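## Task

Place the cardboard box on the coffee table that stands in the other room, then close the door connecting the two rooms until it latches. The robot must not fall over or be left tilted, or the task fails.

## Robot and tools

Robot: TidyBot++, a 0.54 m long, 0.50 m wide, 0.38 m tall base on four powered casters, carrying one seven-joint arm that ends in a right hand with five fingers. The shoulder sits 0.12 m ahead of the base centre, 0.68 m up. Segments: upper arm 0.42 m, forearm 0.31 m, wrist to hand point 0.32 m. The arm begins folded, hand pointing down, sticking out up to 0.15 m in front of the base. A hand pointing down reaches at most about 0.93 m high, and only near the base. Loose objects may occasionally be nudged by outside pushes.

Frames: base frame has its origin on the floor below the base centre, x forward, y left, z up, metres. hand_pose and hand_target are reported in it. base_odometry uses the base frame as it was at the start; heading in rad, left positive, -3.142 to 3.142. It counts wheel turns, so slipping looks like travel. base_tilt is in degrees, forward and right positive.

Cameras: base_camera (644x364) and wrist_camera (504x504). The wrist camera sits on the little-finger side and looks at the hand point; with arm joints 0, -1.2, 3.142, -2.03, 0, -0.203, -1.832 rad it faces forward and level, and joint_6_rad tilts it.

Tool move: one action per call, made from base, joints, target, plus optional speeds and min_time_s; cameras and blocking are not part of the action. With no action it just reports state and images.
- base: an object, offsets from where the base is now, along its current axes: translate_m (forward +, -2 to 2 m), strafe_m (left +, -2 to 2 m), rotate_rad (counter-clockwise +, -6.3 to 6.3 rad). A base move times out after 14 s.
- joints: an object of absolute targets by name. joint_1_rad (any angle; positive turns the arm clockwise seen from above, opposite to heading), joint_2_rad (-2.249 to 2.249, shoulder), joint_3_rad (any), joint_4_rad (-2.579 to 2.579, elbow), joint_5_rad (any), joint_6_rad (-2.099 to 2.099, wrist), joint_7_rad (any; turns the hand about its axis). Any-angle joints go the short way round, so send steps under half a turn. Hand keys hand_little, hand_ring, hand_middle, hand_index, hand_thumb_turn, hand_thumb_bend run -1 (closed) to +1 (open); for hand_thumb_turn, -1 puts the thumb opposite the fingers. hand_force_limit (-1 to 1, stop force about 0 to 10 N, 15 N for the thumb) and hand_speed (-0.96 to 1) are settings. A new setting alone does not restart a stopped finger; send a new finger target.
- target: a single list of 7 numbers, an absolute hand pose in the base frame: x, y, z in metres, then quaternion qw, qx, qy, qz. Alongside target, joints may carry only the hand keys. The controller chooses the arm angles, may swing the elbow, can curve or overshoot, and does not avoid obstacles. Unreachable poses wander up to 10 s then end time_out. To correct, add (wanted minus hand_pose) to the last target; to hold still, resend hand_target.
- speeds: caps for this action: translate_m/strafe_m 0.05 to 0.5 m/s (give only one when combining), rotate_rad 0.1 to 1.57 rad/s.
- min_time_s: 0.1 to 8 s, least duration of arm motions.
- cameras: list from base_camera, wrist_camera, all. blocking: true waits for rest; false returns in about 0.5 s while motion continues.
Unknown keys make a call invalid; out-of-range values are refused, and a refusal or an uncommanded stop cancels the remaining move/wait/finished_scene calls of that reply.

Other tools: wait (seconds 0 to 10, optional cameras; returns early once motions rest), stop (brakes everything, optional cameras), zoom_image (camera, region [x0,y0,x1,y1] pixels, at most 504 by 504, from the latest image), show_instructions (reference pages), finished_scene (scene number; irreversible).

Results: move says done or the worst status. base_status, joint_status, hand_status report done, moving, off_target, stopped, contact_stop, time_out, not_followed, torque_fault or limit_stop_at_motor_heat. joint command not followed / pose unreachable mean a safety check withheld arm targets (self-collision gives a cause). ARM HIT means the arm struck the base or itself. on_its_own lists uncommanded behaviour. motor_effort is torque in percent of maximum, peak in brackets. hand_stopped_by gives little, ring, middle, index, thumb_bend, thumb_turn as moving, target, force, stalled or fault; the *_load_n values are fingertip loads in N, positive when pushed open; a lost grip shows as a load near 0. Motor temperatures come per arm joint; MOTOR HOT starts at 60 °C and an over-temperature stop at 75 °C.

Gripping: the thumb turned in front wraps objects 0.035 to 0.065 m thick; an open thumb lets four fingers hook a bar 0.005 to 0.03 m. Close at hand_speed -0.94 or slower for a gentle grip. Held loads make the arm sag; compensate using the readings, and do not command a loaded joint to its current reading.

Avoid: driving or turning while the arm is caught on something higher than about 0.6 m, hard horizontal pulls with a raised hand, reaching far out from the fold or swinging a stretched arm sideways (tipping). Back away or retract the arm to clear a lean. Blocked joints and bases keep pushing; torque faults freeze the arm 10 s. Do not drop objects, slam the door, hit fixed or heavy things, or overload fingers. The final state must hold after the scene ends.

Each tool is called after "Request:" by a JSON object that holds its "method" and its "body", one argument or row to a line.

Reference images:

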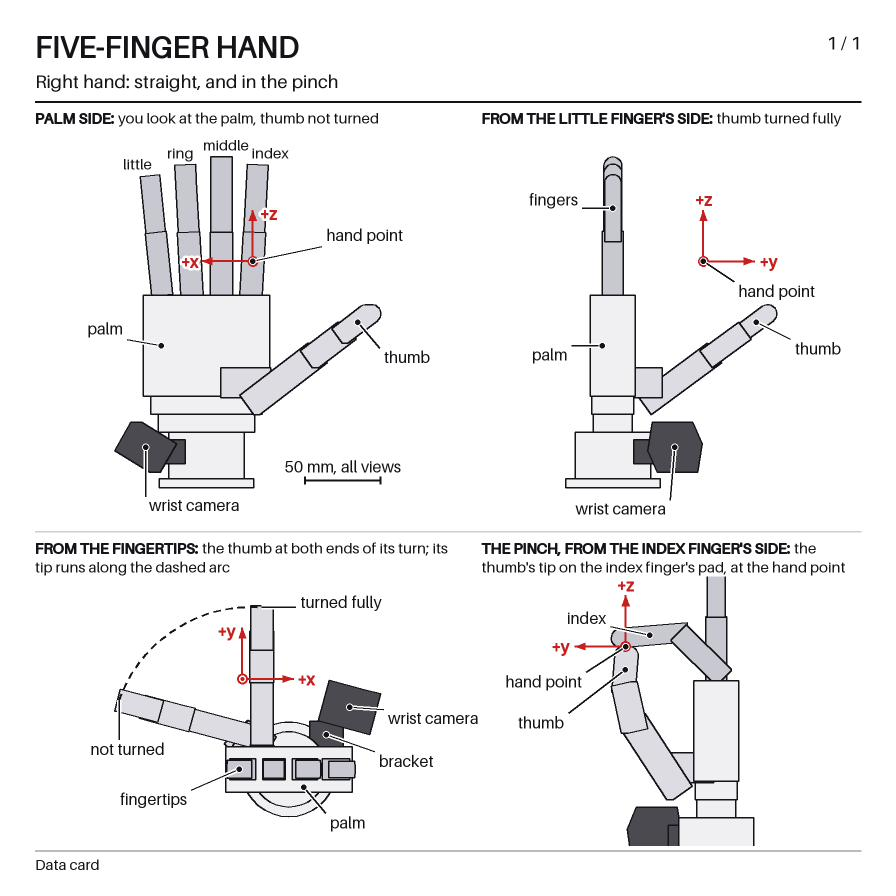

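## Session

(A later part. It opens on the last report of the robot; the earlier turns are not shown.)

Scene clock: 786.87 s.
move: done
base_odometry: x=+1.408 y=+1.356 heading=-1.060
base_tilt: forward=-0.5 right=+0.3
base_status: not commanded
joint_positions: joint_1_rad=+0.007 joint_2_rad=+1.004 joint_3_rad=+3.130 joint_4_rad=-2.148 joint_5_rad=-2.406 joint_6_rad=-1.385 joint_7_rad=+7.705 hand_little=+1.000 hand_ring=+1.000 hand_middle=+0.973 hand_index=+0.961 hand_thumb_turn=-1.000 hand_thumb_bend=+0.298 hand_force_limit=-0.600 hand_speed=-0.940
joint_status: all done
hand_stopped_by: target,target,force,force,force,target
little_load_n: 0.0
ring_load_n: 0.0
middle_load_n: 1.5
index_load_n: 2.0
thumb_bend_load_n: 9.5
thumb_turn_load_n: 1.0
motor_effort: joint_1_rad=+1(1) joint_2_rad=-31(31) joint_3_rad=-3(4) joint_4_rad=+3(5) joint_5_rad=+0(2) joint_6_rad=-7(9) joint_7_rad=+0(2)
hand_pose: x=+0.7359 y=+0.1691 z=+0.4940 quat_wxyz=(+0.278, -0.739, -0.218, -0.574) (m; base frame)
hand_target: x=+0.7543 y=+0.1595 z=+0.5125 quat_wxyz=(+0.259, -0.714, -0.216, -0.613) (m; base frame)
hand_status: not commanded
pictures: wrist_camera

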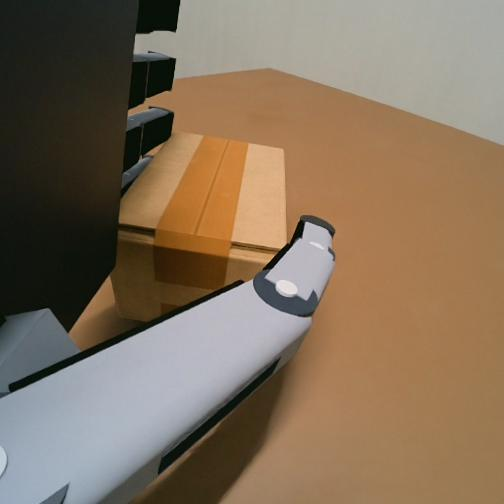

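Request:
{"method": "move", "body": {
  "joints": {"joint_2_rad":1.055,"joint_4_rad":-2.128,"joint_5_rad":-2.45,"joint_6_rad":-1.48,"joint_7_rad":1.485},
  "min_time_s": 1
}}

Request:
{"method": "move", "body": {
  "joints": {"joint_2_rad":1.08,"joint_4_rad":-2.125,"joint_5_rad":-2.45,"joint_6_rad":-1.495,"joint_7_rad":1.5},
  "min_time_s": 1,
  "cameras": ["wrist_camera"]
}}

Scene clock: 791.10 s.
move: done
base_odometry: x=+1.408 y=+1.356 heading=-1.060
base_tilt: forward=-0.4 right=+0.2
base_status: not commanded
joint_positions: joint_1_rad=+0.007 joint_2_rad=+1.025 joint_3_rad=+3.130 joint_4_rad=-2.147 joint_5_rad=-2.407 joint_6_rad=-1.414 joint_7_rad=+7.720 hand_little=+1.000 hand_ring=+1.000 hand_middle=+0.973 hand_index=+0.961 hand_thumb_turn=-1.000 hand_thumb_bend=+0.298 hand_force_limit=-0.600 hand_speed=-0.940
joint_status: all done
hand_stopped_by: target,target,force,force,force,target
little_load_n: 0.0
ring_load_n: 0.0
middle_load_n: 1.5
index_load_n: 2.0
thumb_bend_load_n: 9.5
thumb_turn_load_n: -0.5
motor_effort: joint_1_rad=+1(1) joint_2_rad=-29(31) joint_3_rad=-3(4) joint_4_rad=+2(4) joint_5_rad=+0(2) joint_6_rad=-6(8) joint_7_rad=+0(1)
hand_pose: x=+0.7353 y=+0.1702 z=+0.4913 quat_wxyz=(+0.280, -0.734, -0.218, -0.579) (m; base frame)
hand_target: x=+0.7503 y=+0.1598 z=+0.4990 quat_wxyz=(+0.261, -0.717, -0.215, -0.609) (m; base frame)
hand_status: not commanded
pictures: none

Scene clock: 792.40 s.
move: done
base_odometry: x=+1.408 y=+1.356 heading=-1.060
base_tilt: forward=-0.4 right=+0.3
base_status: not commanded
joint_positions: joint_1_rad=+0.007 joint_2_rad=+1.041 joint_3_rad=+3.130 joint_4_rad=-2.144 joint_5_rad=-2.407 joint_6_rad=-1.438 joint_7_rad=+7.737 hand_little=+1.000 hand_ring=+1.000 hand_middle=+0.973 hand_index=+0.961 hand_thumb_turn=-1.000 hand_thumb_bend=+0.298 hand_force_limit=-0.600 hand_speed=-0.940
joint_status: all done
hand_stopped_by: target,target,force,force,force,target
little_load_n: 0.0
ring_load_n: 0.0
middle_load_n: 1.0
index_load_n: 2.0
thumb_bend_load_n: 9.5
thumb_turn_load_n: -2.5
motor_effort: joint_1_rad=+0(1) joint_2_rad=-28(30) joint_3_rad=-3(4) joint_4_rad=+3(4) joint_5_rad=+0(1) joint_6_rad=-5(7) joint_7_rad=-1(1)
hand_pose: x=+0.7361 y=+0.1711 z=+0.4909 quat_wxyz=(+0.280, -0.728, -0.220, -0.586) (m; base frame)
hand_target: x=+0.7482 y=+0.1600 z=+0.4896 quat_wxyz=(+0.261, -0.718, -0.216, -0.609) (m; base frame)
hand_status: not commanded
pictures: wrist_camera

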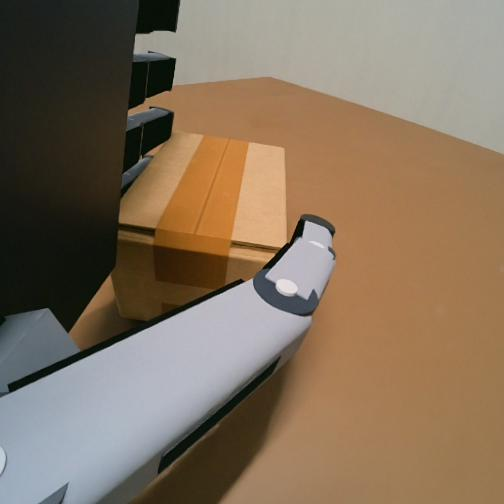

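Request:
{"method": "move", "body": {
  "joints": {"hand_speed":-0.8,"hand_index":1,"hand_middle":1,"hand_thumb_bend":1},
  "cameras": ["wrist_camera"]
}}

Scene clock: 796.77 s.
move: done
base_odometry: x=+1.408 y=+1.356 heading=-1.060
base_tilt: forward=-0.4 right=+0.3
base_status: not commanded
joint_positions: joint_1_rad=+0.007 joint_2_rad=+1.058 joint_3_rad=+3.130 joint_4_rad=-2.143 joint_5_rad=-2.408 joint_6_rad=-1.439 joint_7_rad=+7.737 hand_little=+1.000 hand_ring=+1.000 hand_middle=+1.000 hand_index=+1.000 hand_thumb_turn=-1.000 hand_thumb_bend=+1.000 hand_force_limit=-0.600 hand_speed=-0.800
joint_status: all done
hand_stopped_by: target,target,target,target,target,target
little_load_n: 0.0
ring_load_n: 0.0
middle_load_n: -0.5
index_load_n: 0.0
thumb_bend_load_n: 0.0
thumb_turn_load_n: 0.0
motor_effort: joint_1_rad=+1(1) joint_2_rad=-30(31) joint_3_rad=-2(4) joint_4_rad=+2(3) joint_5_rad=+0(1) joint_6_rad=-6(8) joint_7_rad=+0(1)
hand_pose: x=+0.7331 y=+0.1710 z=+0.4807 quat_wxyz=(+0.282, -0.733, -0.217, -0.580) (m; base frame)
hand_target: x=+0.7482 y=+0.1600 z=+0.4896 quat_wxyz=(+0.261, -0.718, -0.216, -0.609) (m; base frame)
hand_status: not commanded
pictures: wrist_camera

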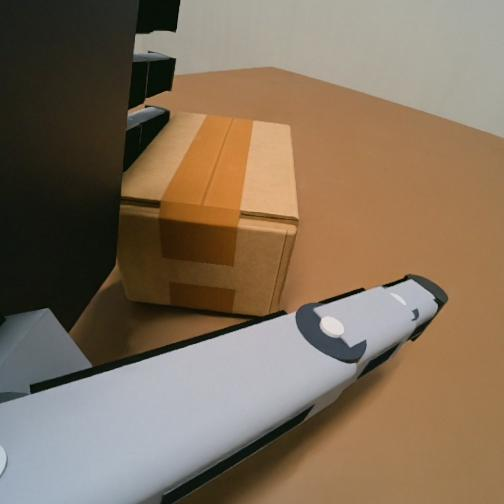

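Request:
{"method": "move", "body": {
  "joints": {"joint_1_rad":0.0,"joint_2_rad":0.93,"joint_3_rad":3.14,"joint_4_rad":-2.16,"joint_5_rad":-2.44,"joint_6_rad":-1.37,"joint_7_rad":1.42},
  "min_time_s": 1.2
}}

Request:
{"method": "move", "body": {
  "joints": {"joint_1_rad":0.0,"joint_2_rad":0.6,"joint_3_rad":3.14,"joint_4_rad":-2.15,"joint_5_rad":-2.3,"joint_6_rad":-1.1,"joint_7_rad":1.15},
  "min_time_s": 1.2,
  "cameras": ["wrist_camera"]
}}

Scene clock: 802.17 s.
move: done
base_odometry: x=+1.408 y=+1.356 heading=-1.060
base_tilt: forward=-0.4 right=+0.3
base_status: not commanded
joint_positions: joint_1_rad=+0.007 joint_2_rad=+0.946 joint_3_rad=+3.130 joint_4_rad=-2.144 joint_5_rad=-2.408 joint_6_rad=-1.426 joint_7_rad=+7.737 hand_little=+1.000 hand_ring=+1.000 hand_middle=+1.000 hand_index=+1.000 hand_thumb_turn=-1.000 hand_thumb_bend=+1.000 hand_force_limit=-0.600 hand_speed=-0.800
joint_status: all done
hand_stopped_by: target,target,target,target,target,target
little_load_n: 0.0
ring_load_n: 0.0
middle_load_n: 0.0
index_load_n: 0.0
thumb_bend_load_n: 0.0
thumb_turn_load_n: 0.0
motor_effort: joint_1_rad=+1(2) joint_2_rad=-30(32) joint_3_rad=-3(4) joint_4_rad=+4(4) joint_5_rad=-1(2) joint_6_rad=-7(8) joint_7_rad=+0(1)
hand_pose: x=+0.7510 y=+0.1702 z=+0.5464 quat_wxyz=(+0.267, -0.704, -0.234, -0.616) (m; base frame)
hand_target: x=+0.7480 y=+0.1582 z=+0.5308 quat_wxyz=(+0.257, -0.730, -0.217, -0.595) (m; base frame)
hand_status: not commanded
pictures: none

Scene clock: 803.93 s.
move: done
base_odometry: x=+1.408 y=+1.356 heading=-1.060
base_tilt: forward=-0.4 right=+0.3
base_status: not commanded
joint_positions: joint_1_rad=+0.007 joint_2_rad=+0.612 joint_3_rad=+3.130 joint_4_rad=-2.144 joint_5_rad=-2.345 joint_6_rad=-1.163 joint_7_rad=+7.484 hand_little=+1.000 hand_ring=+1.000 hand_middle=+1.000 hand_index=+1.000 hand_thumb_turn=-1.000 hand_thumb_bend=+1.000 hand_force_limit=-0.600 hand_speed=-0.800
joint_status: all done
hand_stopped_by: target,target,target,target,target,target
little_load_n: 0.0
ring_load_n: 0.0
middle_load_n: 0.0
index_load_n: 0.0
thumb_bend_load_n: 0.0
thumb_turn_load_n: 0.5
motor_effort: joint_1_rad=+1(2) joint_2_rad=-27(32) joint_3_rad=-1(3) joint_4_rad=+8(8) joint_5_rad=-2(3) joint_6_rad=-7(8) joint_7_rad=+0(2)
hand_pose: x=+0.7525 y=+0.1684 z=+0.6593 quat_wxyz=(+0.266, -0.713, -0.231, -0.607) (m; base frame)
hand_target: x=+0.7415 y=+0.1696 z=+0.6393 quat_wxyz=(+0.269, -0.735, -0.235, -0.576) (m; base frame)
hand_status: not commanded
pictures: wrist_camera

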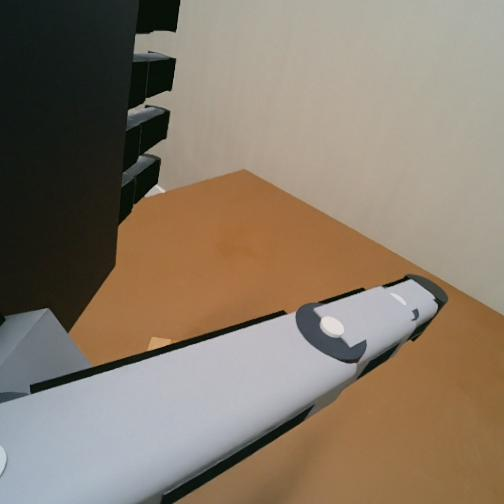

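Request:
{"method": "move", "body": {
  "base": {"translate_m":-0.1,"strafe_m":0.6,"rotate_rad":-1.57},
  "speeds": {"translate_m":0.3,"rotate_rad":0.8},
  "joints": {"joint_1_rad":0,"joint_2_rad":0.15,"joint_3_rad":3.142,"joint_4_rad":-1.3,"joint_5_rad":0,"joint_6_rad":0.05,"joint_7_rad":1.57,"hand_speed":0,"hand_force_limit":0,"hand_thumb_turn":1,"hand_little":-1,"hand_ring":-1,"hand_middle":-1,"hand_index":-1},
  "min_time_s": 2.5,
  "cameras": ["all"]
}}

Scene clock: 817.17 s.
move: done
base_odometry: x=+1.883 y=+1.737 heading=-2.630
base_tilt: forward=-0.4 right=+0.3
base_status: done
joint_positions: joint_1_rad=+0.007 joint_2_rad=+0.144 joint_3_rad=+3.139 joint_4_rad=-1.316 joint_5_rad=-0.047 joint_6_rad=-0.022 joint_7_rad=+7.803 hand_little=-1.000 hand_ring=-1.000 hand_middle=-1.000 hand_index=-1.000 hand_thumb_turn=+1.000 hand_thumb_bend=+1.000 hand_force_limit=+0.000 hand_speed=+0.000
joint_status: all done
hand_stopped_by: target,target,target,target,target,target
little_load_n: 0.0
ring_load_n: 0.0
middle_load_n: 0.0
index_load_n: 0.0
thumb_bend_load_n: 0.0
thumb_turn_load_n: 0.0
motor_effort: joint_1_rad=+1(4) joint_2_rad=-22(29) joint_3_rad=+1(3) joint_4_rad=+17(18) joint_5_rad=-1(5) joint_6_rad=+8(10) joint_7_rad=+0(1)
hand_pose: x=+0.8095 y=+0.0552 z=+1.1978 quat_wxyz=(-0.737, -0.034, -0.674, -0.035) (m; base frame)
hand_target: x=+0.8061 y=+0.0612 z=+1.2209 quat_wxyz=(-0.765, +0.000, -0.644, +0.000) (m; base frame)
hand_status: not commanded
pictures: base_camera, wrist_camera

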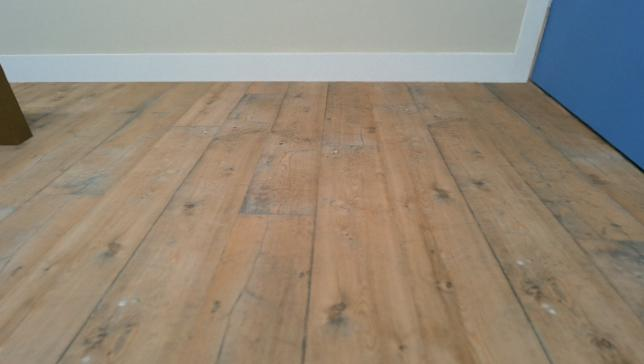

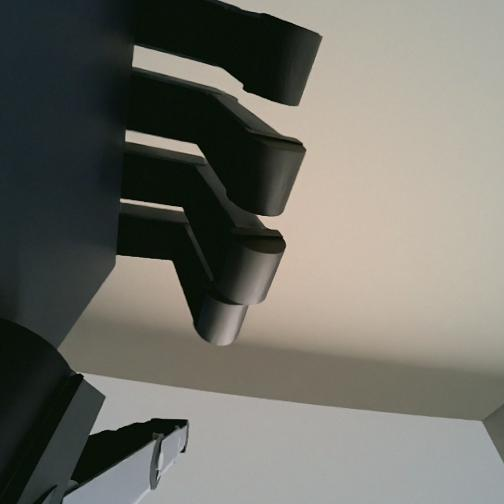

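Request:
{"method": "move", "body": {
  "base": {"strafe_m":-0.8,"translate_m":-0.05},
  "speeds": {"strafe_m":0.17},
  "cameras": ["all"]
}}

Scene clock: 855.00 s.
move: done
base_odometry: x=+1.535 y=+2.459 heading=-2.630
base_tilt: forward=-0.4 right=+0.2
base_status: done
joint_positions: joint_1_rad=-0.006 joint_2_rad=+0.144 joint_3_rad=+3.135 joint_4_rad=-1.316 joint_5_rad=-0.039 joint_6_rad=-0.020 joint_7_rad=+7.810 hand_little=-1.000 hand_ring=-1.000 hand_middle=-1.000 hand_index=-1.000 hand_thumb_turn=+1.000 hand_thumb_bend=+1.000 hand_force_limit=+0.000 hand_speed=+0.000
joint_status: not commanded
hand_stopped_by: target,target,target,target,target,target
little_load_n: 0.0
ring_load_n: 0.0
middle_load_n: 0.0
index_load_n: 0.0
thumb_bend_load_n: 0.0
thumb_turn_load_n: 0.0
motor_effort: joint_1_rad=+1(8) joint_2_rad=-23(24) joint_3_rad=+0(6) joint_4_rad=+17(18) joint_5_rad=-1(3) joint_6_rad=+9(10) joint_7_rad=+0(2)
hand_pose: x=+0.8085 y=+0.0673 z=+1.1975 quat_wxyz=(-0.737, -0.024, -0.674, -0.036) (m; base frame)
hand_target: x=+0.8061 y=+0.0612 z=+1.2209 quat_wxyz=(-0.765, +0.000, -0.644, +0.000) (m; base frame)
hand_status: not commanded
pictures: base_camera, wrist_camera

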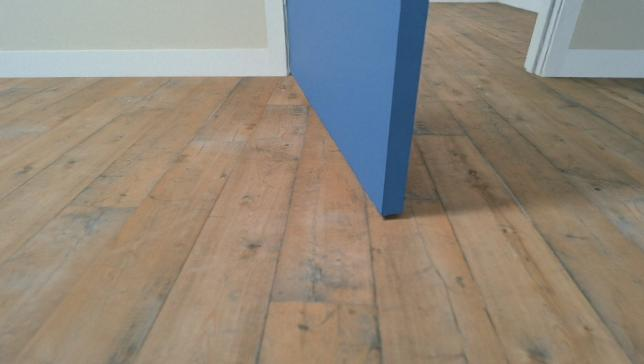

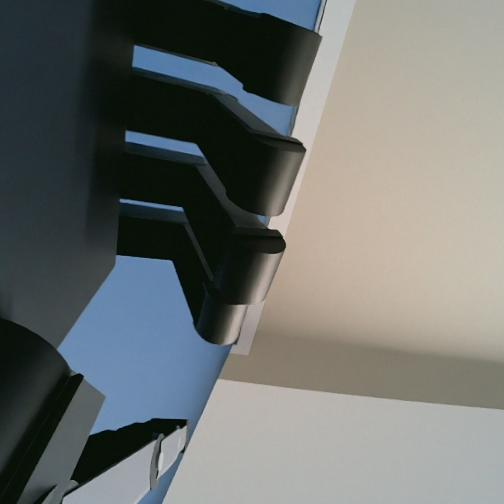

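Request:
{"method": "move", "body": {
  "base": {"strafe_m":-0.4,"translate_m":0.05},
  "speeds": {"strafe_m":0.17}
}}

Request:
{"method": "move", "body": {
  "base": {"strafe_m":-0.12,"translate_m":0.3},
  "speeds": {"translate_m":0.15},
  "cameras": ["all"]
}}

Scene clock: 862.40 s.
move: done
base_odometry: x=+1.296 y=+2.784 heading=-2.631
base_tilt: forward=-0.5 right=+0.3
base_status: done
joint_positions: joint_1_rad=-0.009 joint_2_rad=+0.144 joint_3_rad=+3.133 joint_4_rad=-1.316 joint_5_rad=-0.037 joint_6_rad=-0.020 joint_7_rad=+7.812 hand_little=-1.000 hand_ring=-1.000 hand_middle=-1.000 hand_index=-1.000 hand_thumb_turn=+1.000 hand_thumb_bend=+1.000 hand_force_limit=+0.000 hand_speed=+0.000
joint_status: not commanded
hand_stopped_by: target,target,target,target,target,target
little_load_n: 0.0
ring_load_n: 0.0
middle_load_n: 0.0
index_load_n: 0.0
thumb_bend_load_n: 0.0
thumb_turn_load_n: 0.0
motor_effort: joint_1_rad=+1(12) joint_2_rad=-22(23) joint_3_rad=+1(9) joint_4_rad=+17(18) joint_5_rad=+0(2) joint_6_rad=+9(10) joint_7_rad=+0(2)
hand_pose: x=+0.8081 y=+0.0706 z=+1.1974 quat_wxyz=(-0.737, -0.021, -0.674, -0.037) (m; base frame)
hand_target: x=+0.8061 y=+0.0612 z=+1.2209 quat_wxyz=(-0.765, +0.000, -0.644, +0.000) (m; base frame)
hand_status: not commanded
pictures: none

Scene clock: 865.23 s.
move: done
base_odometry: x=+0.975 y=+2.742 heading=-2.631
base_tilt: forward=-0.4 right=+0.3
base_status: done
joint_positions: joint_1_rad=-0.010 joint_2_rad=+0.145 joint_3_rad=+3.132 joint_4_rad=-1.316 joint_5_rad=-0.037 joint_6_rad=-0.018 joint_7_rad=+7.812 hand_little=-1.000 hand_ring=-1.000 hand_middle=-1.000 hand_index=-1.000 hand_thumb_turn=+1.000 hand_thumb_bend=+1.000 hand_force_limit=+0.000 hand_speed=+0.000
joint_status: not commanded
hand_stopped_by: target,target,target,target,target,target
little_load_n: 0.0
ring_load_n: 0.0
middle_load_n: 0.0
index_load_n: 0.0
thumb_bend_load_n: 0.0
thumb_turn_load_n: 0.0
motor_effort: joint_1_rad=+1(6) joint_2_rad=-22(25) joint_3_rad=+0(5) joint_4_rad=+17(19) joint_5_rad=-1(1) joint_6_rad=+8(9) joint_7_rad=+0(1)
hand_pose: x=+0.8081 y=+0.0718 z=+1.1979 quat_wxyz=(-0.738, -0.021, -0.673, -0.037) (m; base frame)
hand_target: x=+0.8061 y=+0.0612 z=+1.2209 quat_wxyz=(-0.765, +0.000, -0.644, +0.000) (m; base frame)
hand_status: not commanded
pictures: base_camera, wrist_camera

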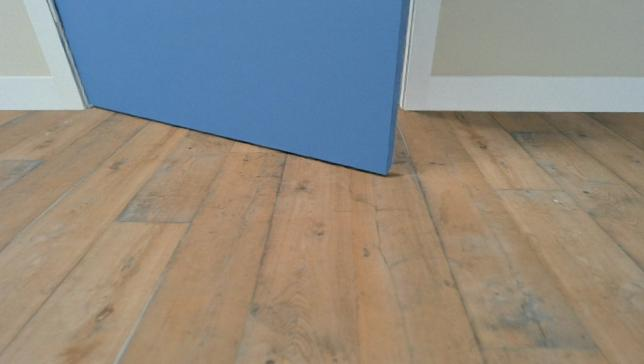

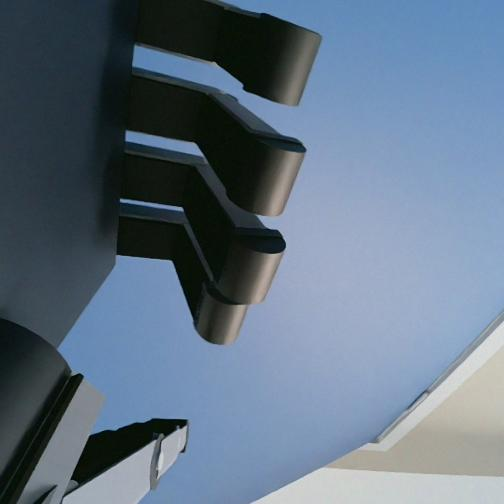

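Request:
{"method": "move", "body": {
  "base": {"translate_m":0.14},
  "speeds": {"translate_m":0.1}
}}

Request:
{"method": "move", "body": {
  "base": {"translate_m":0.06},
  "speeds": {"translate_m":0.05},
  "cameras": ["base_camera"]
}}

Scene clock: 872.27 s.
move: done
base_odometry: x=+0.853 y=+2.673 heading=-2.631
base_tilt: forward=-0.5 right=+0.3
base_status: done
joint_positions: joint_1_rad=-0.010 joint_2_rad=+0.144 joint_3_rad=+3.132 joint_4_rad=-1.316 joint_5_rad=-0.037 joint_6_rad=-0.016 joint_7_rad=+7.812 hand_little=-1.000 hand_ring=-1.000 hand_middle=-1.000 hand_index=-1.000 hand_thumb_turn=+1.000 hand_thumb_bend=+1.000 hand_force_limit=+0.000 hand_speed=+0.000
joint_status: not commanded
hand_stopped_by: target,target,target,target,target,target
little_load_n: 0.0
ring_load_n: 0.0
middle_load_n: 0.0
index_load_n: 0.0
thumb_bend_load_n: -0.5
thumb_turn_load_n: 0.0
motor_effort: joint_1_rad=+1(2) joint_2_rad=-22(25) joint_3_rad=+1(1) joint_4_rad=+17(21) joint_5_rad=-1(2) joint_6_rad=+8(13) joint_7_rad=+0(1)
hand_pose: x=+0.8078 y=+0.0717 z=+1.1987 quat_wxyz=(-0.739, -0.021, -0.673, -0.037) (m; base frame)
hand_target: x=+0.8061 y=+0.0612 z=+1.2209 quat_wxyz=(-0.765, +0.000, -0.644, +0.000) (m; base frame)
hand_status: not commanded
pictures: none

Scene clock: 873.93 s.
move: done
base_odometry: x=+0.800 y=+2.644 heading=-2.631
base_tilt: forward=-0.5 right=+0.3
base_status: done
joint_positions: joint_1_rad=-0.010 joint_2_rad=+0.144 joint_3_rad=+3.132 joint_4_rad=-1.316 joint_5_rad=-0.037 joint_6_rad=-0.015 joint_7_rad=+7.812 hand_little=-1.000 hand_ring=-1.000 hand_middle=-1.000 hand_index=-1.000 hand_thumb_turn=+1.000 hand_thumb_bend=+1.000 hand_force_limit=+0.000 hand_speed=+0.000
joint_status: not commanded
hand_stopped_by: target,target,target,target,target,target
little_load_n: 0.0
ring_load_n: 0.0
middle_load_n: 0.0
index_load_n: 0.0
thumb_bend_load_n: 0.0
thumb_turn_load_n: 0.0
motor_effort: joint_1_rad=+1(2) joint_2_rad=-22(25) joint_3_rad=+0(1) joint_4_rad=+17(18) joint_5_rad=+0(2) joint_6_rad=+9(10) joint_7_rad=+0(1)
hand_pose: x=+0.8074 y=+0.0717 z=+1.1995 quat_wxyz=(-0.739, -0.020, -0.672, -0.037) (m; base frame)
hand_target: x=+0.8061 y=+0.0612 z=+1.2209 quat_wxyz=(-0.765, +0.000, -0.644, +0.000) (m; base frame)
hand_status: not commanded
pictures: base_camera

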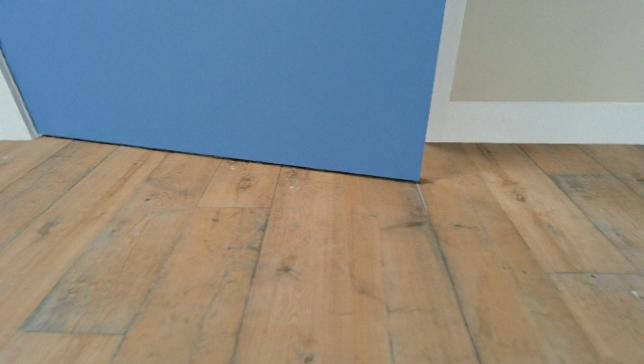

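Request:
{"method": "move", "body": {
  "base": {"translate_m":0.07},
  "speeds": {"translate_m":0.05}
}}

Request:
{"method": "move", "body": {
  "base": {"translate_m":0.04},
  "speeds": {"translate_m":0.05},
  "cameras": ["base_camera"]
}}

Scene clock: 878.60 s.
move: done
base_odometry: x=+0.739 y=+2.610 heading=-2.632
base_tilt: forward=-0.4 right=+0.2
base_status: done
joint_positions: joint_1_rad=-0.010 joint_2_rad=+0.144 joint_3_rad=+3.132 joint_4_rad=-1.316 joint_5_rad=-0.037 joint_6_rad=-0.015 joint_7_rad=+7.812 hand_little=-1.000 hand_ring=-1.000 hand_middle=-1.000 hand_index=-1.000 hand_thumb_turn=+1.000 hand_thumb_bend=+1.000 hand_force_limit=+0.000 hand_speed=+0.000
joint_status: not commanded
hand_stopped_by: target,target,target,target,target,target
little_load_n: 0.0
ring_load_n: 0.0
middle_load_n: 0.0
index_load_n: 0.0
thumb_bend_load_n: 0.0
thumb_turn_load_n: 0.0
motor_effort: joint_1_rad=+1(1) joint_2_rad=-22(25) joint_3_rad=+0(1) joint_4_rad=+17(21) joint_5_rad=+0(1) joint_6_rad=+9(12) joint_7_rad=-1(1)
hand_pose: x=+0.8077 y=+0.0717 z=+1.1993 quat_wxyz=(-0.739, -0.021, -0.672, -0.037) (m; base frame)
hand_target: x=+0.8061 y=+0.0612 z=+1.2209 quat_wxyz=(-0.765, +0.000, -0.644, +0.000) (m; base frame)
hand_status: not commanded
pictures: none

Scene clock: 879.87 s.
move: done
base_odometry: x=+0.704 y=+2.591 heading=-2.632
base_tilt: forward=-0.5 right=+0.3
base_status: done
joint_positions: joint_1_rad=-0.010 joint_2_rad=+0.145 joint_3_rad=+3.133 joint_4_rad=-1.316 joint_5_rad=-0.037 joint_6_rad=-0.014 joint_7_rad=+7.812 hand_little=-1.000 hand_ring=-1.000 hand_middle=-1.000 hand_index=-1.000 hand_thumb_turn=+1.000 hand_thumb_bend=+1.000 hand_force_limit=+0.000 hand_speed=+0.000
joint_status: not commanded
hand_stopped_by: target,target,target,target,target,target
little_load_n: 0.0
ring_load_n: 0.0
middle_load_n: 0.0
index_load_n: 0.0
thumb_bend_load_n: 0.0
thumb_turn_load_n: 0.0
motor_effort: joint_1_rad=+1(1) joint_2_rad=-22(25) joint_3_rad=+0(1) joint_4_rad=+17(20) joint_5_rad=+0(2) joint_6_rad=+8(12) joint_7_rad=+0(1)
hand_pose: x=+0.8079 y=+0.0715 z=+1.1993 quat_wxyz=(-0.740, -0.021, -0.672, -0.037) (m; base frame)
hand_target: x=+0.8061 y=+0.0612 z=+1.2209 quat_wxyz=(-0.765, +0.000, -0.644, +0.000) (m; base frame)
hand_status: not commanded
pictures: base_camera

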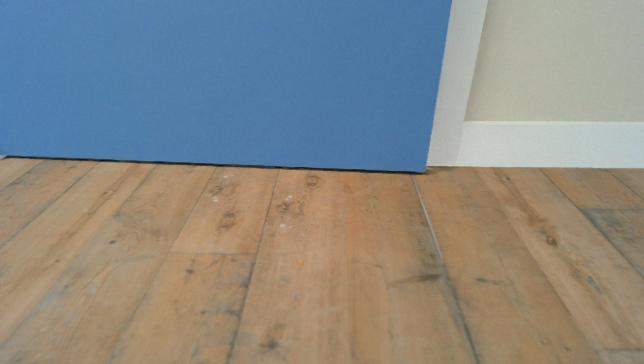

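Gap ≈3 cm left. Continue gently.

Request:
{"method": "move", "body": {
  "base": {"translate_m":0.03},
  "speeds": {"translate_m":0.05}
}}

Request:
{"method": "move", "body": {
  "base": {"translate_m":0.03},
  "speeds": {"translate_m":0.05},
  "cameras": ["base_camera"]
}}

Scene clock: 883.27 s.
move: done
base_odometry: x=+0.678 y=+2.576 heading=-2.632
base_tilt: forward=-0.4 right=+0.3
base_status: done
joint_positions: joint_1_rad=-0.010 joint_2_rad=+0.145 joint_3_rad=+3.133 joint_4_rad=-1.316 joint_5_rad=-0.037 joint_6_rad=-0.012 joint_7_rad=+7.812 hand_little=-1.000 hand_ring=-1.000 hand_middle=-1.000 hand_index=-1.000 hand_thumb_turn=+1.000 hand_thumb_bend=+1.000 hand_force_limit=+0.000 hand_speed=+0.000
joint_status: not commanded
hand_stopped_by: target,target,target,target,target,target
little_load_n: 0.0
ring_load_n: 0.0
middle_load_n: 0.0
index_load_n: 0.0
thumb_bend_load_n: 0.0
thumb_turn_load_n: 0.0
motor_effort: joint_1_rad=+1(1) joint_2_rad=-22(26) joint_3_rad=+0(1) joint_4_rad=+17(21) joint_5_rad=-1(2) joint_6_rad=+8(13) joint_7_rad=+0(1)
hand_pose: x=+0.8079 y=+0.0714 z=+1.1997 quat_wxyz=(-0.740, -0.021, -0.671, -0.037) (m; base frame)
hand_target: x=+0.8061 y=+0.0612 z=+1.2209 quat_wxyz=(-0.765, +0.000, -0.644, +0.000) (m; base frame)
hand_status: not commanded
pictures: none

Scene clock: 884.40 s.
move: done
base_odometry: x=+0.651 y=+2.562 heading=-2.632
base_tilt: forward=-0.4 right=+0.3
base_status: done
joint_positions: joint_1_rad=-0.010 joint_2_rad=+0.125 joint_3_rad=+3.133 joint_4_rad=-1.334 joint_5_rad=-0.036 joint_6_rad=-0.011 joint_7_rad=+7.813 hand_little=-1.001 hand_ring=-1.000 hand_middle=-1.000 hand_index=-1.000 hand_thumb_turn=+1.000 hand_thumb_bend=+1.000 hand_force_limit=+0.000 hand_speed=+0.000
joint_status: not commanded
hand_stopped_by: target,target,target,target,target,target
little_load_n: -6.5
ring_load_n: 0.0
middle_load_n: 0.0
index_load_n: 0.0
thumb_bend_load_n: 0.0
thumb_turn_load_n: 0.0
motor_effort: joint_1_rad=+2(3) joint_2_rad=-18(23) joint_3_rad=+2(3) joint_4_rad=+23(28) joint_5_rad=-1(2) joint_6_rad=+16(21) joint_7_rad=-1(1)
hand_pose: x=+0.7996 y=+0.0714 z=+1.2017 quat_wxyz=(-0.741, -0.020, -0.670, -0.036) (m; base frame)
hand_target: x=+0.8061 y=+0.0612 z=+1.2209 quat_wxyz=(-0.765, +0.000, -0.644, +0.000) (m; base frame)
hand_status: not commanded
pictures: base_camera

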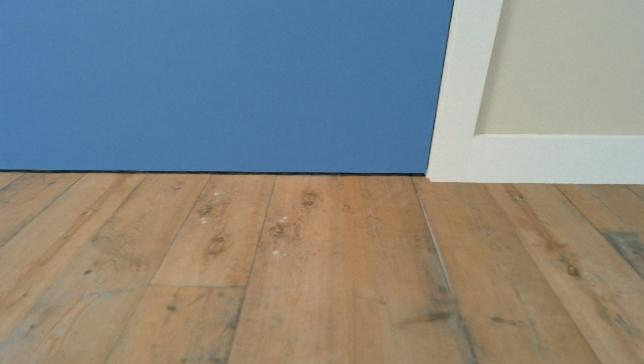

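Request:
{"method": "move", "body": {
  "base": {"translate_m":0.02},
  "speeds": {"translate_m":0.05},
  "cameras": ["base_camera"]
}}

Scene clock: 886.77 s.
move: done
base_odometry: x=+0.634 y=+2.552 heading=-2.632
base_tilt: forward=-0.5 right=+0.3
base_status: done
joint_positions: joint_1_rad=-0.010 joint_2_rad=+0.083 joint_3_rad=+3.133 joint_4_rad=-1.374 joint_5_rad=-0.035 joint_6_rad=-0.021 joint_7_rad=+7.815 hand_little=-1.001 hand_ring=-1.000 hand_middle=-1.000 hand_index=-1.000 hand_thumb_turn=+1.000 hand_thumb_bend=+1.000 hand_force_limit=+0.000 hand_speed=+0.000
joint_status: not commanded
hand_stopped_by: target,target,target,target,target,target
little_load_n: -15.5
ring_load_n: 0.0
middle_load_n: 0.0
index_load_n: 0.0
thumb_bend_load_n: 0.0
thumb_turn_load_n: 0.0
motor_effort: joint_1_rad=+4(5) joint_2_rad=-9(19) joint_3_rad=+4(5) joint_4_rad=+31(33) joint_5_rad=-3(3) joint_6_rad=+24(28) joint_7_rad=-2(2)
hand_pose: x=+0.7823 y=+0.0716 z=+1.2016 quat_wxyz=(-0.738, -0.018, -0.673, -0.035) (m; base frame)
hand_target: x=+0.8061 y=+0.0612 z=+1.2209 quat_wxyz=(-0.765, +0.000, -0.644, +0.000) (m; base frame)
hand_status: not commanded
pictures: base_camera

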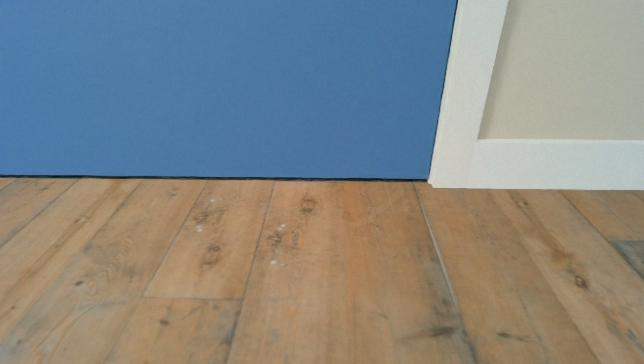

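Request:
{"method": "move", "body": {
  "base": {"translate_m":-0.35},
  "speeds": {"translate_m":0.2},
  "joints": {"joint_2_rad":-0.6,"joint_4_rad":-2.03,"joint_6_rad":-0.3,"joint_7_rad":1.57},
  "cameras": ["all"]
}}

Scene clock: 891.47 s.
move: done
base_odometry: x=+0.940 y=+2.723 heading=-2.632
base_tilt: forward=-0.5 right=+0.3
base_status: done
joint_positions: joint_1_rad=-0.008 joint_2_rad=-0.599 joint_3_rad=+3.137 joint_4_rad=-2.006 joint_5_rad=-0.034 joint_6_rad=-0.238 joint_7_rad=+7.815 hand_little=-1.000 hand_ring=-1.000 hand_middle=-1.000 hand_index=-1.000 hand_thumb_turn=+1.000 hand_thumb_bend=+1.000 hand_force_limit=+0.000 hand_speed=+0.000
joint_status: all done
hand_stopped_by: target,target,target,target,target,target
little_load_n: -0.5
ring_load_n: -0.5
middle_load_n: 0.0
index_load_n: 0.0
thumb_bend_load_n: 0.0
thumb_turn_load_n: 0.0
motor_effort: joint_1_rad=+1(5) joint_2_rad=+0(28) joint_3_rad=+0(5) joint_4_rad=+17(30) joint_5_rad=-1(2) joint_6_rad=+9(22) joint_7_rad=-1(2)
hand_pose: x=+0.5144 y=+0.0674 z=+1.0914 quat_wxyz=(-0.680, -0.019, -0.733, -0.031) (m; base frame)
hand_target: x=+0.5156 y=+0.0613 z=+1.0526 quat_wxyz=(-0.649, -0.001, -0.761, +0.000) (m; base frame)
hand_status: not commanded
pictures: base_camera, wrist_camera

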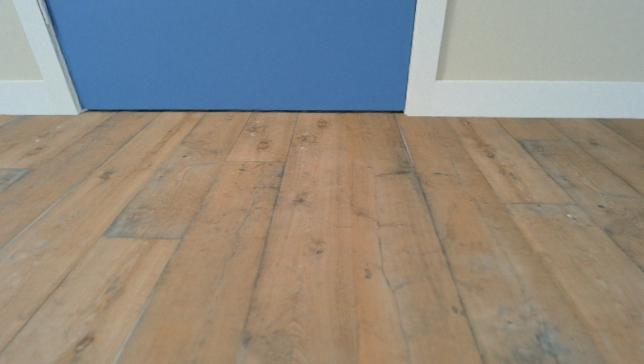

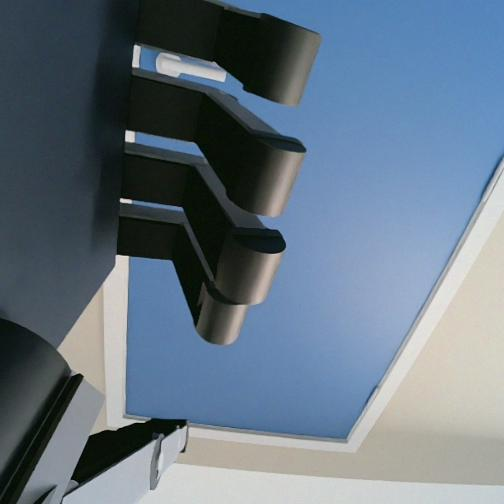

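Request:
{"method": "finished_scene", "body": {
  "scene": 2
}}

The scene is finished: the task was done.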